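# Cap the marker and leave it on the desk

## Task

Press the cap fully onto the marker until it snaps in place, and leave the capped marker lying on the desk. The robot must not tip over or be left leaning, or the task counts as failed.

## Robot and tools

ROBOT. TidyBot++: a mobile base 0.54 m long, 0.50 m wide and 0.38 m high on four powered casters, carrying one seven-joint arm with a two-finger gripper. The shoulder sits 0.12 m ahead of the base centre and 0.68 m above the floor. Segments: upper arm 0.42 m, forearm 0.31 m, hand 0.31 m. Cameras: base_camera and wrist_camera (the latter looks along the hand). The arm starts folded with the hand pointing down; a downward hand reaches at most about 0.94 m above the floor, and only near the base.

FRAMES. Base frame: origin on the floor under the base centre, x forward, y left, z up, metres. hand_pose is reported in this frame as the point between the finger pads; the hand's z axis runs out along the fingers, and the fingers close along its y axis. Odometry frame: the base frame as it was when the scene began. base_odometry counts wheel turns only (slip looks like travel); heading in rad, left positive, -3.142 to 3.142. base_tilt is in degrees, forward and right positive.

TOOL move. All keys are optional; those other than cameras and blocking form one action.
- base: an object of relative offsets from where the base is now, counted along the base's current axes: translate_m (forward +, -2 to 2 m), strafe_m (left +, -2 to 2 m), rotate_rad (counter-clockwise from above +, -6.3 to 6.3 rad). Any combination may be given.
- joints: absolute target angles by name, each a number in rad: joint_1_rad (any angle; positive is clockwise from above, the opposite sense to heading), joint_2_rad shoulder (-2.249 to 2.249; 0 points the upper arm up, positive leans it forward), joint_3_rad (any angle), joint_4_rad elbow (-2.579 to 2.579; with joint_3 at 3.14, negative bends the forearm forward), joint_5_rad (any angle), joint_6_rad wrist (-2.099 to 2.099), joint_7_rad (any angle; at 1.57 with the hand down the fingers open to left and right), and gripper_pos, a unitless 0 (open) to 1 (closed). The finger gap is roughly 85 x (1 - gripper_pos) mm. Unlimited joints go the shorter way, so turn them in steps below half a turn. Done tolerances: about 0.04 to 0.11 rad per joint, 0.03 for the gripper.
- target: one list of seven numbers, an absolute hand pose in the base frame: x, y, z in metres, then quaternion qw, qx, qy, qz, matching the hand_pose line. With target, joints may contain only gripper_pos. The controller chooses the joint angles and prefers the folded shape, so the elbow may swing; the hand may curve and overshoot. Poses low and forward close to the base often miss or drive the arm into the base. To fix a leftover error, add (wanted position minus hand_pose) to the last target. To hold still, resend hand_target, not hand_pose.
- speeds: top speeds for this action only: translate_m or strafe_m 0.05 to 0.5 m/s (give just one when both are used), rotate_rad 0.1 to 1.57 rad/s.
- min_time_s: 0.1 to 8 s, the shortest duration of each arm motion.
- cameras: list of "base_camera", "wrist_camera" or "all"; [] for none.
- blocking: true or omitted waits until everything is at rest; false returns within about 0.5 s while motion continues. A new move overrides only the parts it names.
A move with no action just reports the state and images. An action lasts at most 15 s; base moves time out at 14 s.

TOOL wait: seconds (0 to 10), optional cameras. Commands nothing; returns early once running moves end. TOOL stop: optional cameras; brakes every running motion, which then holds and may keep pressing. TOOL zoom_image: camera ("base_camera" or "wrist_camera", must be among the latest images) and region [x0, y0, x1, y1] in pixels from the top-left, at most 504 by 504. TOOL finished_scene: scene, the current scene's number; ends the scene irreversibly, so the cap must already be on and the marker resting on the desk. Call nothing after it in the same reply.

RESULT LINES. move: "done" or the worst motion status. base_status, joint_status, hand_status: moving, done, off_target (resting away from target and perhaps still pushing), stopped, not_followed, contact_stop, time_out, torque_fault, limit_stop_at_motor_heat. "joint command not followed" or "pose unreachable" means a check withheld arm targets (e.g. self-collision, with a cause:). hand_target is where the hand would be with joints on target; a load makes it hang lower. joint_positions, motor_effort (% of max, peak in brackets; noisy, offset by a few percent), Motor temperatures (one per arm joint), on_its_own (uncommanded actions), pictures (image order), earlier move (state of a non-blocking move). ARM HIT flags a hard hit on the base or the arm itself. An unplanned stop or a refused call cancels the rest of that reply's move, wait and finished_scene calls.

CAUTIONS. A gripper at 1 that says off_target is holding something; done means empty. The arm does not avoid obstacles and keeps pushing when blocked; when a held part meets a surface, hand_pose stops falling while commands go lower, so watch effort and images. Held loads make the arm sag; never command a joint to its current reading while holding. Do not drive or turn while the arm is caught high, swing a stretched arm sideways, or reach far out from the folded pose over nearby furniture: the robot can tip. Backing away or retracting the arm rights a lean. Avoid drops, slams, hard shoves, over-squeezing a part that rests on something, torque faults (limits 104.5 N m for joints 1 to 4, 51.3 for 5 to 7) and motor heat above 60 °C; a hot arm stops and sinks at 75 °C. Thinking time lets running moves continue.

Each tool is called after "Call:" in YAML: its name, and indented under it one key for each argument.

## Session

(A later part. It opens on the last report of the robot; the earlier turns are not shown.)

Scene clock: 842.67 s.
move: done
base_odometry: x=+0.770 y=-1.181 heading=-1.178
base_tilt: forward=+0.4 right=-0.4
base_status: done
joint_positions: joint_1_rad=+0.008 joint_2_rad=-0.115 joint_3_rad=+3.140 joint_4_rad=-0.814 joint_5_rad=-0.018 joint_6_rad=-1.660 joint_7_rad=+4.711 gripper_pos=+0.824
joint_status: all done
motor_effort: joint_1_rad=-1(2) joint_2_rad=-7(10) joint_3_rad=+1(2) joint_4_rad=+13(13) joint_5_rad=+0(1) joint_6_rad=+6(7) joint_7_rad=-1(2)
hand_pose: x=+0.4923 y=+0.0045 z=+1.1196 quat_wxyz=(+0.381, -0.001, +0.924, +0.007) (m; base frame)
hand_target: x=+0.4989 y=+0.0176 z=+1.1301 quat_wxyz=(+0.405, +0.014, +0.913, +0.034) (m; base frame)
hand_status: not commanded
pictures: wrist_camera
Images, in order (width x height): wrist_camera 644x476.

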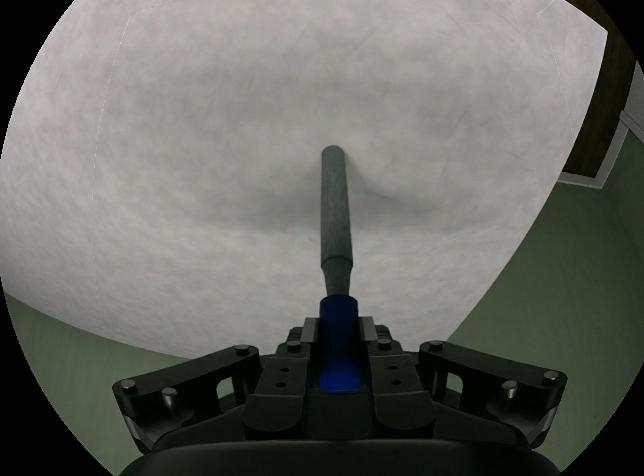

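Call:
move:
  joints: {"joint_2_rad": -0.165, "joint_4_rad": -0.931, "joint_6_rad": -1.537}
  min_time_s: 1.0
  cameras: ["wrist_camera"]

Scene clock: 854.33 s.
move: done
base_odometry: x=+0.770 y=-1.181 heading=-1.178
base_tilt: forward=+0.3 right=-0.4
base_status: not commanded
joint_positions: joint_1_rad=+0.008 joint_2_rad=-0.150 joint_3_rad=+3.140 joint_4_rad=-0.910 joint_5_rad=-0.018 joint_6_rad=-1.597 joint_7_rad=+4.711 gripper_pos=+0.824
joint_status: all done
motor_effort: joint_1_rad=-1(1) joint_2_rad=-7(8) joint_3_rad=+1(1) joint_4_rad=+14(14) joint_5_rad=+0(1) joint_6_rad=+5(7) joint_7_rad=-1(2)
hand_pose: x=+0.4927 y=+0.0045 z=+1.1055 quat_wxyz=(+0.382, +0.000, +0.924, +0.007) (m; base frame)
hand_target: x=+0.4990 y=+0.0176 z=+1.1156 quat_wxyz=(+0.406, +0.015, +0.913, +0.035) (m; base frame)
hand_status: not commanded
pictures: wrist_camera
Images, in order (width x height): wrist_camera 644x476.

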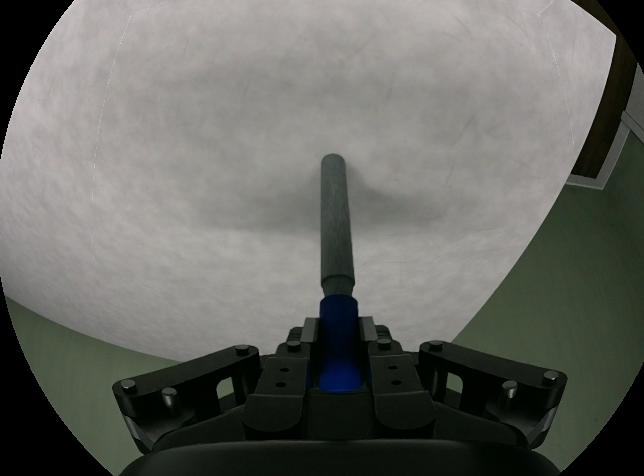

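Call:
move:
  joints: {"joint_2_rad": -0.176, "joint_4_rad": -0.962, "joint_6_rad": -1.517}
  min_time_s: 0.6
  cameras: []

Call:
move:
  joints: {"joint_2_rad": -0.184, "joint_4_rad": -0.985, "joint_6_rad": -1.501}
  min_time_s: 0.6
  cameras: ["wrist_camera"]

Scene clock: 863.07 s.
move: done
base_odometry: x=+0.770 y=-1.181 heading=-1.178
base_tilt: forward=+0.4 right=-0.4
base_status: not commanded
joint_positions: joint_1_rad=+0.008 joint_2_rad=-0.161 joint_3_rad=+3.140 joint_4_rad=-0.940 joint_5_rad=-0.018 joint_6_rad=-1.577 joint_7_rad=+4.711 gripper_pos=+0.824
joint_status: all done
motor_effort: joint_1_rad=+0(1) joint_2_rad=-8(8) joint_3_rad=+1(1) joint_4_rad=+13(14) joint_5_rad=+0(1) joint_6_rad=+6(8) joint_7_rad=-2(2)
hand_pose: x=+0.4928 y=+0.0045 z=+1.1007 quat_wxyz=(+0.383, +0.000, +0.924, +0.007) (m; base frame)
hand_target: x=+0.4989 y=+0.0176 z=+1.1104 quat_wxyz=(+0.406, +0.016, +0.913, +0.035) (m; base frame)
hand_status: not commanded
pictures: none
No camera images: "cameras" was empty.

Scene clock: 863.93 s.
move: done
base_odometry: x=+0.770 y=-1.181 heading=-1.178
base_tilt: forward=+0.3 right=-0.4
base_status: not commanded
joint_positions: joint_1_rad=+0.008 joint_2_rad=-0.168 joint_3_rad=+3.140 joint_4_rad=-0.963 joint_5_rad=-0.018 joint_6_rad=-1.561 joint_7_rad=+4.711 gripper_pos=+0.824
joint_status: all done
motor_effort: joint_1_rad=+0(1) joint_2_rad=-7(8) joint_3_rad=+1(1) joint_4_rad=+14(15) joint_5_rad=+0(0) joint_6_rad=+6(7) joint_7_rad=-2(2)
hand_pose: x=+0.4930 y=+0.0045 z=+1.0972 quat_wxyz=(+0.383, +0.000, +0.924, +0.007) (m; base frame)
hand_target: x=+0.4991 y=+0.0176 z=+1.1067 quat_wxyz=(+0.407, +0.016, +0.913, +0.035) (m; base frame)
hand_status: not commanded
pictures: wrist_camera
Images, in order (width x height): wrist_camera 644x476.

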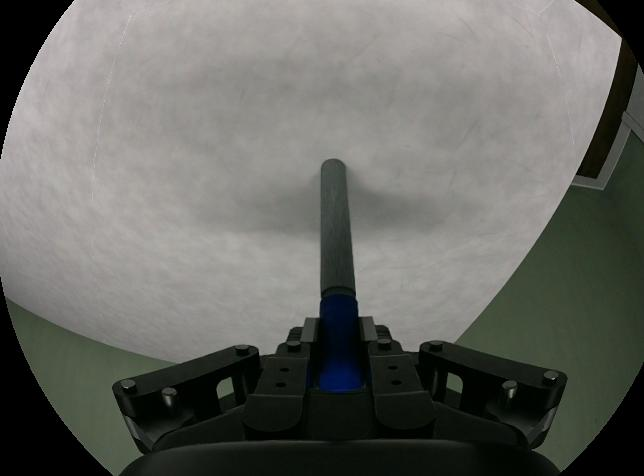

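Call:
move:
  joints: {"joint_2_rad": -0.192, "joint_4_rad": -1.008, "joint_6_rad": -1.485}
  min_time_s: 0.6
  cameras: []

Call:
move:
  joints: {"joint_2_rad": -0.2, "joint_4_rad": -1.031, "joint_6_rad": -1.469}
  min_time_s: 0.6
  cameras: ["wrist_camera"]

Scene clock: 871.13 s.
move: done
base_odometry: x=+0.770 y=-1.181 heading=-1.178
base_tilt: forward=+0.4 right=-0.4
base_status: not commanded
joint_positions: joint_1_rad=+0.008 joint_2_rad=-0.177 joint_3_rad=+3.140 joint_4_rad=-0.985 joint_5_rad=-0.018 joint_6_rad=-1.544 joint_7_rad=+4.711 gripper_pos=+0.824
joint_status: all done
motor_effort: joint_1_rad=+0(1) joint_2_rad=-7(8) joint_3_rad=+1(1) joint_4_rad=+14(15) joint_5_rad=+0(0) joint_6_rad=+6(8) joint_7_rad=-1(2)
hand_pose: x=+0.4932 y=+0.0045 z=+1.0937 quat_wxyz=(+0.384, +0.000, +0.923, +0.007) (m; base frame)
hand_target: x=+0.4993 y=+0.0176 z=+1.1029 quat_wxyz=(+0.407, +0.017, +0.913, +0.035) (m; base frame)
hand_status: not commanded
pictures: none
No camera images: "cameras" was empty.

Scene clock: 872.03 s.
move: done
base_odometry: x=+0.770 y=-1.181 heading=-1.178
base_tilt: forward=+0.4 right=-0.4
base_status: not commanded
joint_positions: joint_1_rad=+0.008 joint_2_rad=-0.188 joint_3_rad=+3.140 joint_4_rad=-1.005 joint_5_rad=-0.018 joint_6_rad=-1.525 joint_7_rad=+4.711 gripper_pos=+0.824
joint_status: all done
motor_effort: joint_1_rad=-1(1) joint_2_rad=-6(8) joint_3_rad=+1(1) joint_4_rad=+14(15) joint_5_rad=+0(1) joint_6_rad=+6(7) joint_7_rad=-2(2)
hand_pose: x=+0.4929 y=+0.0045 z=+1.0934 quat_wxyz=(+0.389, +0.000, +0.921, +0.007) (m; base frame)
hand_target: x=+0.4994 y=+0.0175 z=+1.0990 quat_wxyz=(+0.407, +0.017, +0.912, +0.035) (m; base frame)
hand_status: not commanded
pictures: wrist_camera
Images, in order (width x height): wrist_camera 644x476.

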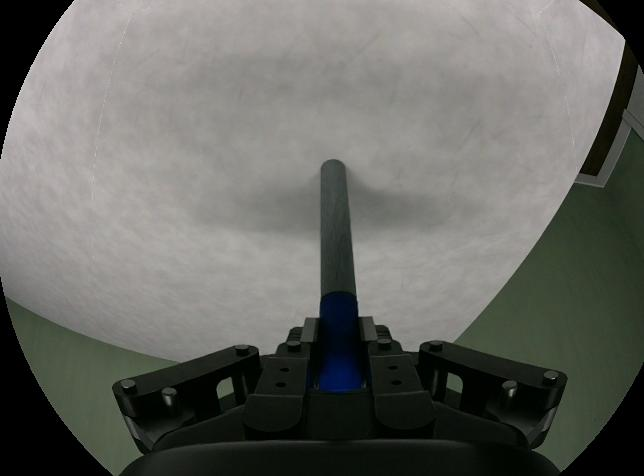

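Call:
move:
  joints: {"joint_2_rad": -0.1, "joint_4_rad": -1.065, "joint_6_rad": -1.67}
  min_time_s: 1.0
  cameras: []

Call:
move:
  joints: {"joint_2_rad": -0.045, "joint_4_rad": -1.12, "joint_6_rad": -1.765}
  min_time_s: 1.0
  cameras: ["wrist_camera"]

Scene clock: 906.53 s.
move: off_target
base_odometry: x=+0.770 y=-1.181 heading=-1.178
base_tilt: forward=+0.3 right=-0.4
base_status: not commanded
joint_positions: joint_1_rad=+0.008 joint_2_rad=-0.177 joint_3_rad=+3.140 joint_4_rad=-0.998 joint_5_rad=-0.018 joint_6_rad=-1.537 joint_7_rad=+4.711 gripper_pos=+0.824
joint_status: joint_4_rad off_target (ended at -0.998, target -1.065); joint_6_rad off_target (ended at -1.537, target -1.670); the others done
motor_effort: joint_1_rad=-1(2) joint_2_rad=+4(6) joint_3_rad=+0(1) joint_4_rad=+1(14) joint_5_rad=-1(1) joint_6_rad=-6(7) joint_7_rad=-2(2)
hand_pose: x=+0.4944 y=+0.0045 z=+1.0898 quat_wxyz=(+0.382, +0.000, +0.924, +0.007) (m; base frame)
hand_target: x=+0.4862 y=+0.0175 z=+1.0076 quat_wxyz=(+0.250, +0.018, +0.968, +0.031) (m; base frame)
hand_status: not commanded
pictures: none
No camera images: "cameras" was empty.

Scene clock: 907.83 s.
move: off_target
base_odometry: x=+0.770 y=-1.181 heading=-1.178
base_tilt: forward=+0.3 right=-0.4
base_status: not commanded
joint_positions: joint_1_rad=+0.008 joint_2_rad=-0.176 joint_3_rad=+3.140 joint_4_rad=-0.998 joint_5_rad=-0.018 joint_6_rad=-1.540 joint_7_rad=+4.711 gripper_pos=+0.824
joint_status: joint_2_rad off_target (ended at -0.176, target -0.045); joint_4_rad off_target (ended at -0.998, target -1.120); joint_6_rad off_target (ended at -1.540, target -1.765)
motor_effort: joint_1_rad=+0(2) joint_2_rad=+10(12) joint_3_rad=+0(1) joint_4_rad=-9(9) joint_5_rad=-1(1) joint_6_rad=-15(16) joint_7_rad=-2(2)
hand_pose: x=+0.4945 y=+0.0045 z=+1.0887 quat_wxyz=(+0.380, +0.000, +0.925, +0.007) (m; base frame)
hand_target: x=+0.4688 y=+0.0172 z=+0.9548 quat_wxyz=(+0.149, +0.019, +0.988, +0.028) (m; base frame)
hand_status: not commanded
pictures: wrist_camera
Images, in order (width x height): wrist_camera 644x476.

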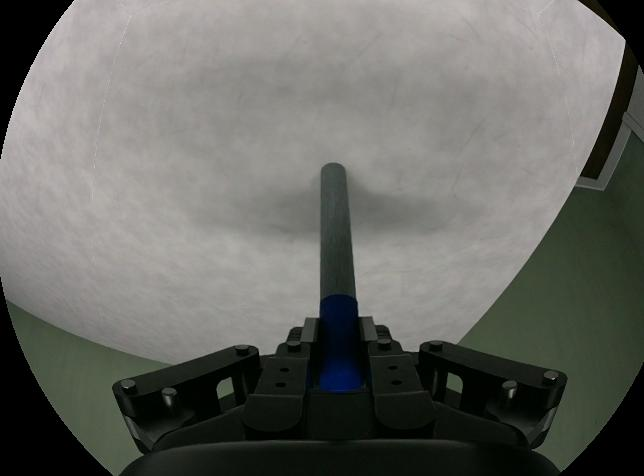

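Call:
move:
  joints: {"joint_2_rad": -0.005, "joint_4_rad": -1.16, "joint_6_rad": -1.825}
  min_time_s: 0.8
  cameras: ["wrist_camera"]

Call:
zoom_image:
  camera: "wrist_camera"
  region: [290, 240, 390, 320]

Scene clock: 914.63 s.
move: off_target
base_odometry: x=+0.770 y=-1.181 heading=-1.178
base_tilt: forward=+0.3 right=-0.4
base_status: not commanded
joint_positions: joint_1_rad=+0.008 joint_2_rad=-0.175 joint_3_rad=+3.140 joint_4_rad=-0.998 joint_5_rad=-0.018 joint_6_rad=-1.542 joint_7_rad=+4.711 gripper_pos=+0.824
joint_status: joint_2_rad off_target (ended at -0.175, target -0.005); joint_4_rad off_target (ended at -0.998, target -1.160); joint_6_rad off_target (ended at -1.542, target -1.825)
motor_effort: joint_1_rad=+0(2) joint_2_rad=+17(17) joint_3_rad=+0(1) joint_4_rad=-16(17) joint_5_rad=-1(1) joint_6_rad=-22(22) joint_7_rad=-2(2)
hand_pose: x=+0.4946 y=+0.0045 z=+1.0879 quat_wxyz=(+0.379, +0.000, +0.925, +0.007) (m; base frame)
hand_target: x=+0.4544 y=+0.0169 z=+0.9227 quat_wxyz=(+0.080, +0.019, +0.996, +0.026) (m; base frame)
hand_status: not commanded
pictures: wrist_camera
Images, in order (width x height): wrist_camera 644x476.

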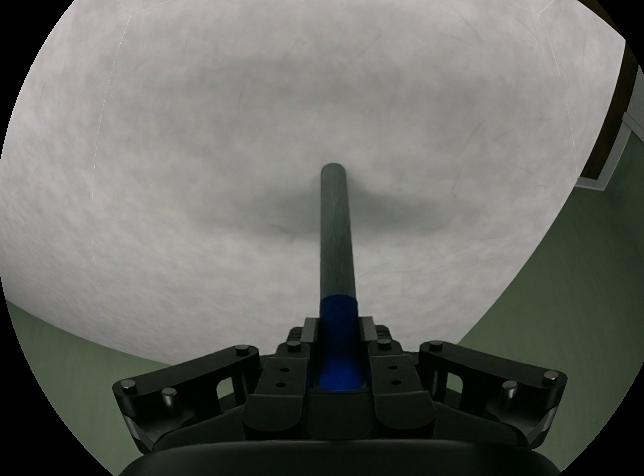

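Scaled by 5.040.

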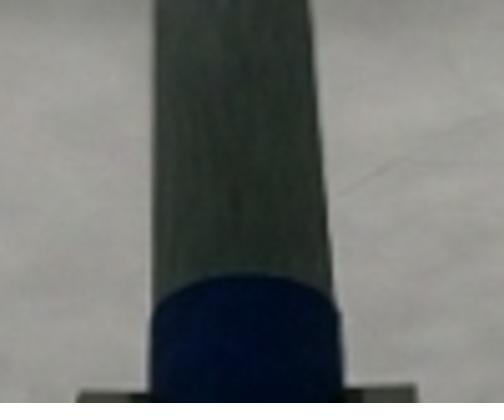

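Call:
move:
  joints: {"joint_2_rad": -0.096, "joint_4_rad": -0.793, "joint_6_rad": -1.706}
  min_time_s: 1.8
  cameras: ["wrist_camera"]

Scene clock: 949.67 s.
Motor temperatures (°C): [41 41 36 39 45 55 47]
move: done
base_odometry: x=+0.770 y=-1.181 heading=-1.178
base_tilt: forward=+0.3 right=-0.4
base_status: not commanded
joint_positions: joint_1_rad=+0.008 joint_2_rad=-0.101 joint_3_rad=+3.140 joint_4_rad=-0.812 joint_5_rad=-0.018 joint_6_rad=-1.681 joint_7_rad=+4.711 gripper_pos=+0.824
joint_status: all done
motor_effort: joint_1_rad=-1(2) joint_2_rad=-9(16) joint_3_rad=+1(1) joint_4_rad=+13(16) joint_5_rad=+0(1) joint_6_rad=+6(22) joint_7_rad=-2(2)
hand_pose: x=+0.4939 y=+0.0045 z=+1.1104 quat_wxyz=(+0.366, -0.001, +0.931, +0.007) (m; base frame)
hand_target: x=+0.4897 y=+0.0174 z=+1.1118 quat_wxyz=(+0.360, +0.013, +0.932, +0.032) (m; base frame)
hand_status: not commanded
pictures: wrist_camera
Images, in order (width x height): wrist_camera 644x476.

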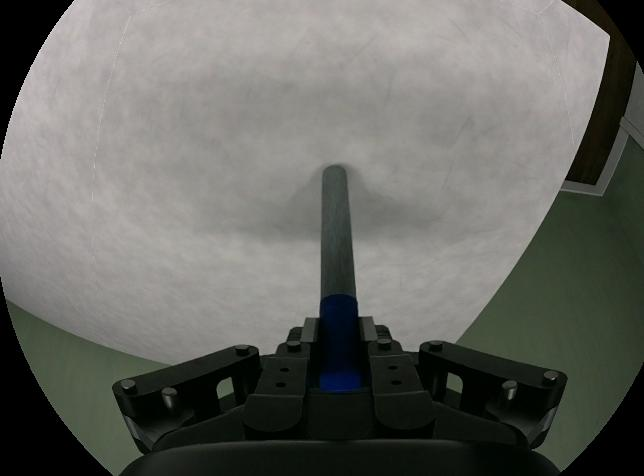

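Call:
move:
  joints: {"joint_7_rad": 0.0}
  cameras: []

Call:
move:
  joints: {"joint_2_rad": -0.296, "joint_4_rad": -1.328, "joint_6_rad": -1.275, "joint_7_rad": 1.614}
  min_time_s: 2.0
  cameras: ["wrist_camera"]

Scene clock: 1013.07 s.
move: done
base_odometry: x=+0.770 y=-1.181 heading=-1.178
base_tilt: forward=+0.3 right=-0.5
base_status: not commanded
joint_positions: joint_1_rad=+0.008 joint_2_rad=-0.101 joint_3_rad=+3.140 joint_4_rad=-0.812 joint_5_rad=-0.018 joint_6_rad=-1.681 joint_7_rad=+6.229 gripper_pos=+0.824
joint_status: all done
motor_effort: joint_1_rad=-1(2) joint_2_rad=-8(10) joint_3_rad=+1(1) joint_4_rad=+13(13) joint_5_rad=+0(0) joint_6_rad=+6(7) joint_7_rad=-1(2)
hand_pose: x=+0.4939 y=+0.0045 z=+1.1105 quat_wxyz=(+0.270, -0.641, +0.675, -0.247) (m; base frame)
hand_target: x=+0.4897 y=+0.0174 z=+1.1118 quat_wxyz=(+0.271, -0.668, +0.650, -0.240) (m; base frame)
hand_status: not commanded
pictures: none
No camera images: "cameras" was empty.

Scene clock: 1015.73 s.
move: done
base_odometry: x=+0.770 y=-1.181 heading=-1.178
base_tilt: forward=+0.3 right=-0.4
base_status: not commanded
joint_positions: joint_1_rad=+0.008 joint_2_rad=-0.280 joint_3_rad=+3.140 joint_4_rad=-1.307 joint_5_rad=-0.018 joint_6_rad=-1.337 joint_7_rad=+7.838 gripper_pos=+0.824
joint_status: all done
motor_effort: joint_1_rad=+0(1) joint_2_rad=-6(9) joint_3_rad=+1(1) joint_4_rad=+16(17) joint_5_rad=+0(1) joint_6_rad=+7(7) joint_7_rad=-2(3)
hand_pose: x=+0.4900 y=+0.0044 z=+1.0274 quat_wxyz=(+0.010, -0.925, +0.009, -0.379) (m; base frame)
hand_target: x=+0.4965 y=+0.0170 z=+1.0369 quat_wxyz=(+0.016, -0.914, -0.024, -0.406) (m; base frame)
hand_status: not commanded
pictures: wrist_camera
Images, in order (width x height): wrist_camera 644x476.

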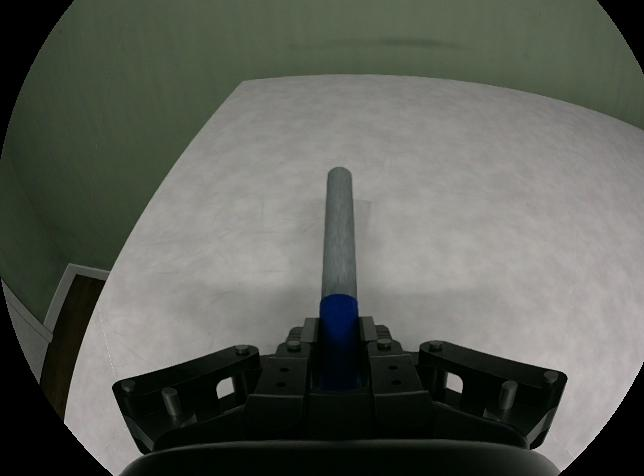

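Call:
move:
  joints: {"joint_2_rad": -0.358, "joint_4_rad": -1.561, "joint_6_rad": -1.094}
  min_time_s: 1.5
  cameras: ["wrist_camera"]

Scene clock: 1033.57 s.
move: done
base_odometry: x=+0.770 y=-1.181 heading=-1.178
base_tilt: forward=+0.3 right=-0.4
base_status: not commanded
joint_positions: joint_1_rad=+0.008 joint_2_rad=-0.342 joint_3_rad=+3.140 joint_4_rad=-1.540 joint_5_rad=-0.018 joint_6_rad=-1.157 joint_7_rad=+7.840 gripper_pos=+0.824
joint_status: all done
motor_effort: joint_1_rad=-1(2) joint_2_rad=-5(7) joint_3_rad=+2(2) joint_4_rad=+17(18) joint_5_rad=+0(1) joint_6_rad=+6(8) joint_7_rad=-2(2)
hand_pose: x=+0.4910 y=+0.0041 z=+0.9731 quat_wxyz=(+0.010, -0.923, +0.009, -0.384) (m; base frame)
hand_target: x=+0.4975 y=+0.0159 z=+0.9825 quat_wxyz=(+0.016, -0.912, -0.019, -0.410) (m; base frame)
hand_status: not commanded
pictures: wrist_camera
Images, in order (width x height): wrist_camera 644x476.

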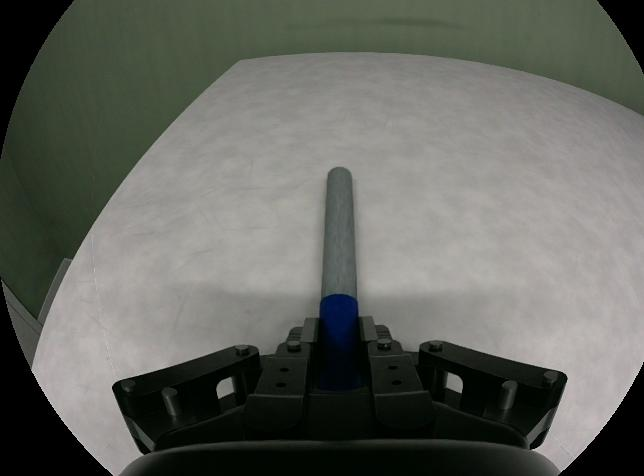

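Call:
move:
  joints: {"joint_2_rad": -0.361, "joint_4_rad": -1.572, "joint_6_rad": -1.086}
  min_time_s: 0.5
  cameras: []

Call:
move:
  joints: {"joint_2_rad": -0.365, "joint_4_rad": -1.583, "joint_6_rad": -1.078}
  min_time_s: 0.5
  cameras: []

Scene clock: 1043.07 s.
move: done
base_odometry: x=+0.770 y=-1.181 heading=-1.178
base_tilt: forward=+0.3 right=-0.4
base_status: not commanded
joint_positions: joint_1_rad=+0.008 joint_2_rad=-0.345 joint_3_rad=+3.140 joint_4_rad=-1.549 joint_5_rad=-0.018 joint_6_rad=-1.147 joint_7_rad=+7.840 gripper_pos=+0.824
joint_status: all done
motor_effort: joint_1_rad=+0(1) joint_2_rad=-5(6) joint_3_rad=+1(1) joint_4_rad=+17(19) joint_5_rad=+0(0) joint_6_rad=+6(8) joint_7_rad=-2(2)
hand_pose: x=+0.4913 y=+0.0041 z=+0.9717 quat_wxyz=(+0.010, -0.923, +0.010, -0.385) (m; base frame)
hand_target: x=+0.4972 y=+0.0158 z=+0.9798 quat_wxyz=(+0.016, -0.912, -0.019, -0.410) (m; base frame)
hand_status: not commanded
pictures: none
No camera images: "cameras" was empty.

Scene clock: 1043.87 s.
move: done
base_odometry: x=+0.770 y=-1.181 heading=-1.178
base_tilt: forward=+0.3 right=-0.4
base_status: not commanded
joint_positions: joint_1_rad=+0.008 joint_2_rad=-0.349 joint_3_rad=+3.140 joint_4_rad=-1.559 joint_5_rad=-0.018 joint_6_rad=-1.139 joint_7_rad=+7.840 gripper_pos=+0.824
joint_status: all done
motor_effort: joint_1_rad=+0(1) joint_2_rad=-5(6) joint_3_rad=+1(2) joint_4_rad=+17(18) joint_5_rad=+0(0) joint_6_rad=+7(8) joint_7_rad=-2(2)
hand_pose: x=+0.4908 y=+0.0040 z=+0.9695 quat_wxyz=(+0.010, -0.923, +0.010, -0.386) (m; base frame)
hand_target: x=+0.4966 y=+0.0158 z=+0.9773 quat_wxyz=(+0.016, -0.911, -0.019, -0.411) (m; base frame)
hand_status: not commanded
pictures: none
No camera images: "cameras" was empty.

Call:
move:
  joints: {"joint_2_rad": -0.367, "joint_4_rad": -1.591, "joint_6_rad": -1.072}
  min_time_s: 0.5
  cameras: []

Call:
move:
  joints: {"gripper_pos": 0.78}
  cameras: []

Call:
move:
  joints: {"gripper_pos": 0.6}
  cameras: []

Call:
move:
  joints: {"joint_2_rad": -0.26, "joint_4_rad": -1.26, "joint_6_rad": -1.46}
  min_time_s: 1.5
  cameras: ["wrist_camera"]

Scene clock: 1052.50 s.
move: done
base_odometry: x=+0.770 y=-1.181 heading=-1.178
base_tilt: forward=+0.3 right=-0.5
base_status: not commanded
joint_positions: joint_1_rad=+0.008 joint_2_rad=-0.351 joint_3_rad=+3.140 joint_4_rad=-1.567 joint_5_rad=-0.018 joint_6_rad=-1.133 joint_7_rad=+7.840 gripper_pos=+0.824
joint_status: all done
motor_effort: joint_1_rad=-1(1) joint_2_rad=-4(6) joint_3_rad=+1(1) joint_4_rad=+17(18) joint_5_rad=+0(1) joint_6_rad=+6(7) joint_7_rad=-2(2)
hand_pose: x=+0.4908 y=+0.0040 z=+0.9680 quat_wxyz=(+0.010, -0.922, +0.010, -0.386) (m; base frame)
hand_target: x=+0.4965 y=+0.0157 z=+0.9752 quat_wxyz=(+0.016, -0.911, -0.019, -0.411) (m; base frame)
hand_status: not commanded
pictures: none
No camera images: "cameras" was empty.

Scene clock: 1053.10 s.
move: done
base_odometry: x=+0.770 y=-1.181 heading=-1.178
base_tilt: forward=+0.3 right=-0.4
base_status: not commanded
joint_positions: joint_1_rad=+0.008 joint_2_rad=-0.352 joint_3_rad=+3.140 joint_4_rad=-1.567 joint_5_rad=-0.018 joint_6_rad=-1.132 joint_7_rad=+7.840 gripper_pos=+0.780
joint_status: all done
motor_effort: joint_1_rad=+0(1) joint_2_rad=-3(5) joint_3_rad=+1(1) joint_4_rad=+17(17) joint_5_rad=+0(1) joint_6_rad=+6(7) joint_7_rad=-1(2)
hand_pose: x=+0.4908 y=+0.0040 z=+0.9685 quat_wxyz=(+0.010, -0.922, +0.010, -0.387) (m; base frame)
hand_target: x=+0.4965 y=+0.0157 z=+0.9752 quat_wxyz=(+0.016, -0.911, -0.019, -0.411) (m; base frame)
hand_status: not commanded
pictures: none
No camera images: "cameras" was empty.

Scene clock: 1053.70 s.
move: done
base_odometry: x=+0.770 y=-1.181 heading=-1.178
base_tilt: forward=+0.4 right=-0.4
base_status: not commanded
joint_positions: joint_1_rad=+0.008 joint_2_rad=-0.352 joint_3_rad=+3.140 joint_4_rad=-1.567 joint_5_rad=-0.018 joint_6_rad=-1.132 joint_7_rad=+7.840 gripper_pos=+0.600
joint_status: all done
motor_effort: joint_1_rad=+0(1) joint_2_rad=-5(6) joint_3_rad=+1(2) joint_4_rad=+17(17) joint_5_rad=+0(0) joint_6_rad=+6(8) joint_7_rad=-1(2)
hand_pose: x=+0.4908 y=+0.0040 z=+0.9685 quat_wxyz=(+0.010, -0.922, +0.010, -0.387) (m; base frame)
hand_target: x=+0.4965 y=+0.0157 z=+0.9752 quat_wxyz=(+0.016, -0.911, -0.019, -0.411) (m; base frame)
hand_status: not commanded
pictures: none
No camera images: "cameras" was empty.

Scene clock: 1055.80 s.
move: done
base_odometry: x=+0.770 y=-1.181 heading=-1.178
base_tilt: forward=+0.4 right=-0.4
base_status: not commanded
joint_positions: joint_1_rad=+0.008 joint_2_rad=-0.277 joint_3_rad=+3.140 joint_4_rad=-1.278 joint_5_rad=-0.018 joint_6_rad=-1.415 joint_7_rad=+7.840 gripper_pos=+0.600
joint_status: all done
motor_effort: joint_1_rad=+0(2) joint_2_rad=-5(6) joint_3_rad=+1(2) joint_4_rad=+15(18) joint_5_rad=+0(1) joint_6_rad=+6(8) joint_7_rad=-1(2)
hand_pose: x=+0.4752 y=+0.0046 z=+1.0232 quat_wxyz=(+0.010, -0.935, +0.008, -0.355) (m; base frame)
hand_target: x=+0.4712 y=+0.0175 z=+1.0169 quat_wxyz=(+0.017, -0.942, -0.027, -0.335) (m; base frame)
hand_status: not commanded
pictures: wrist_camera
Images, in order (width x height): wrist_camera 644x476.

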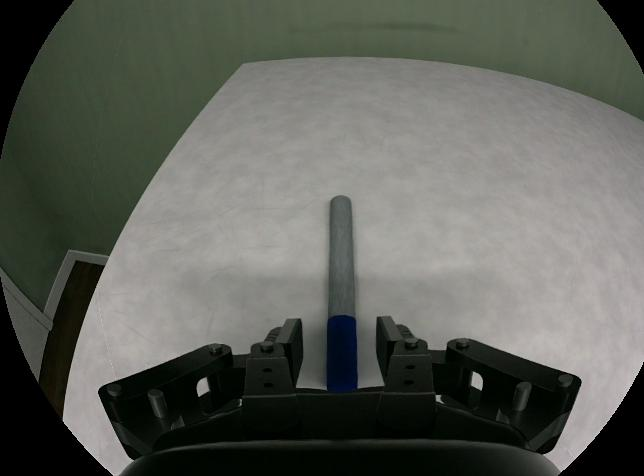

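Call:
zoom_image:
  camera: "wrist_camera"
  region: [300, 280, 384, 350]

Scaled by 6.000.

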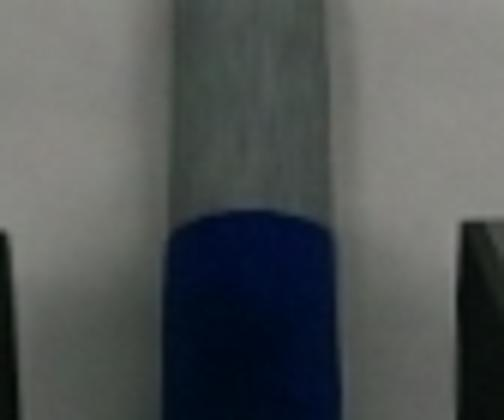

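Call:
finished_scene:
  scene: 3

The scene is finished: the task was done.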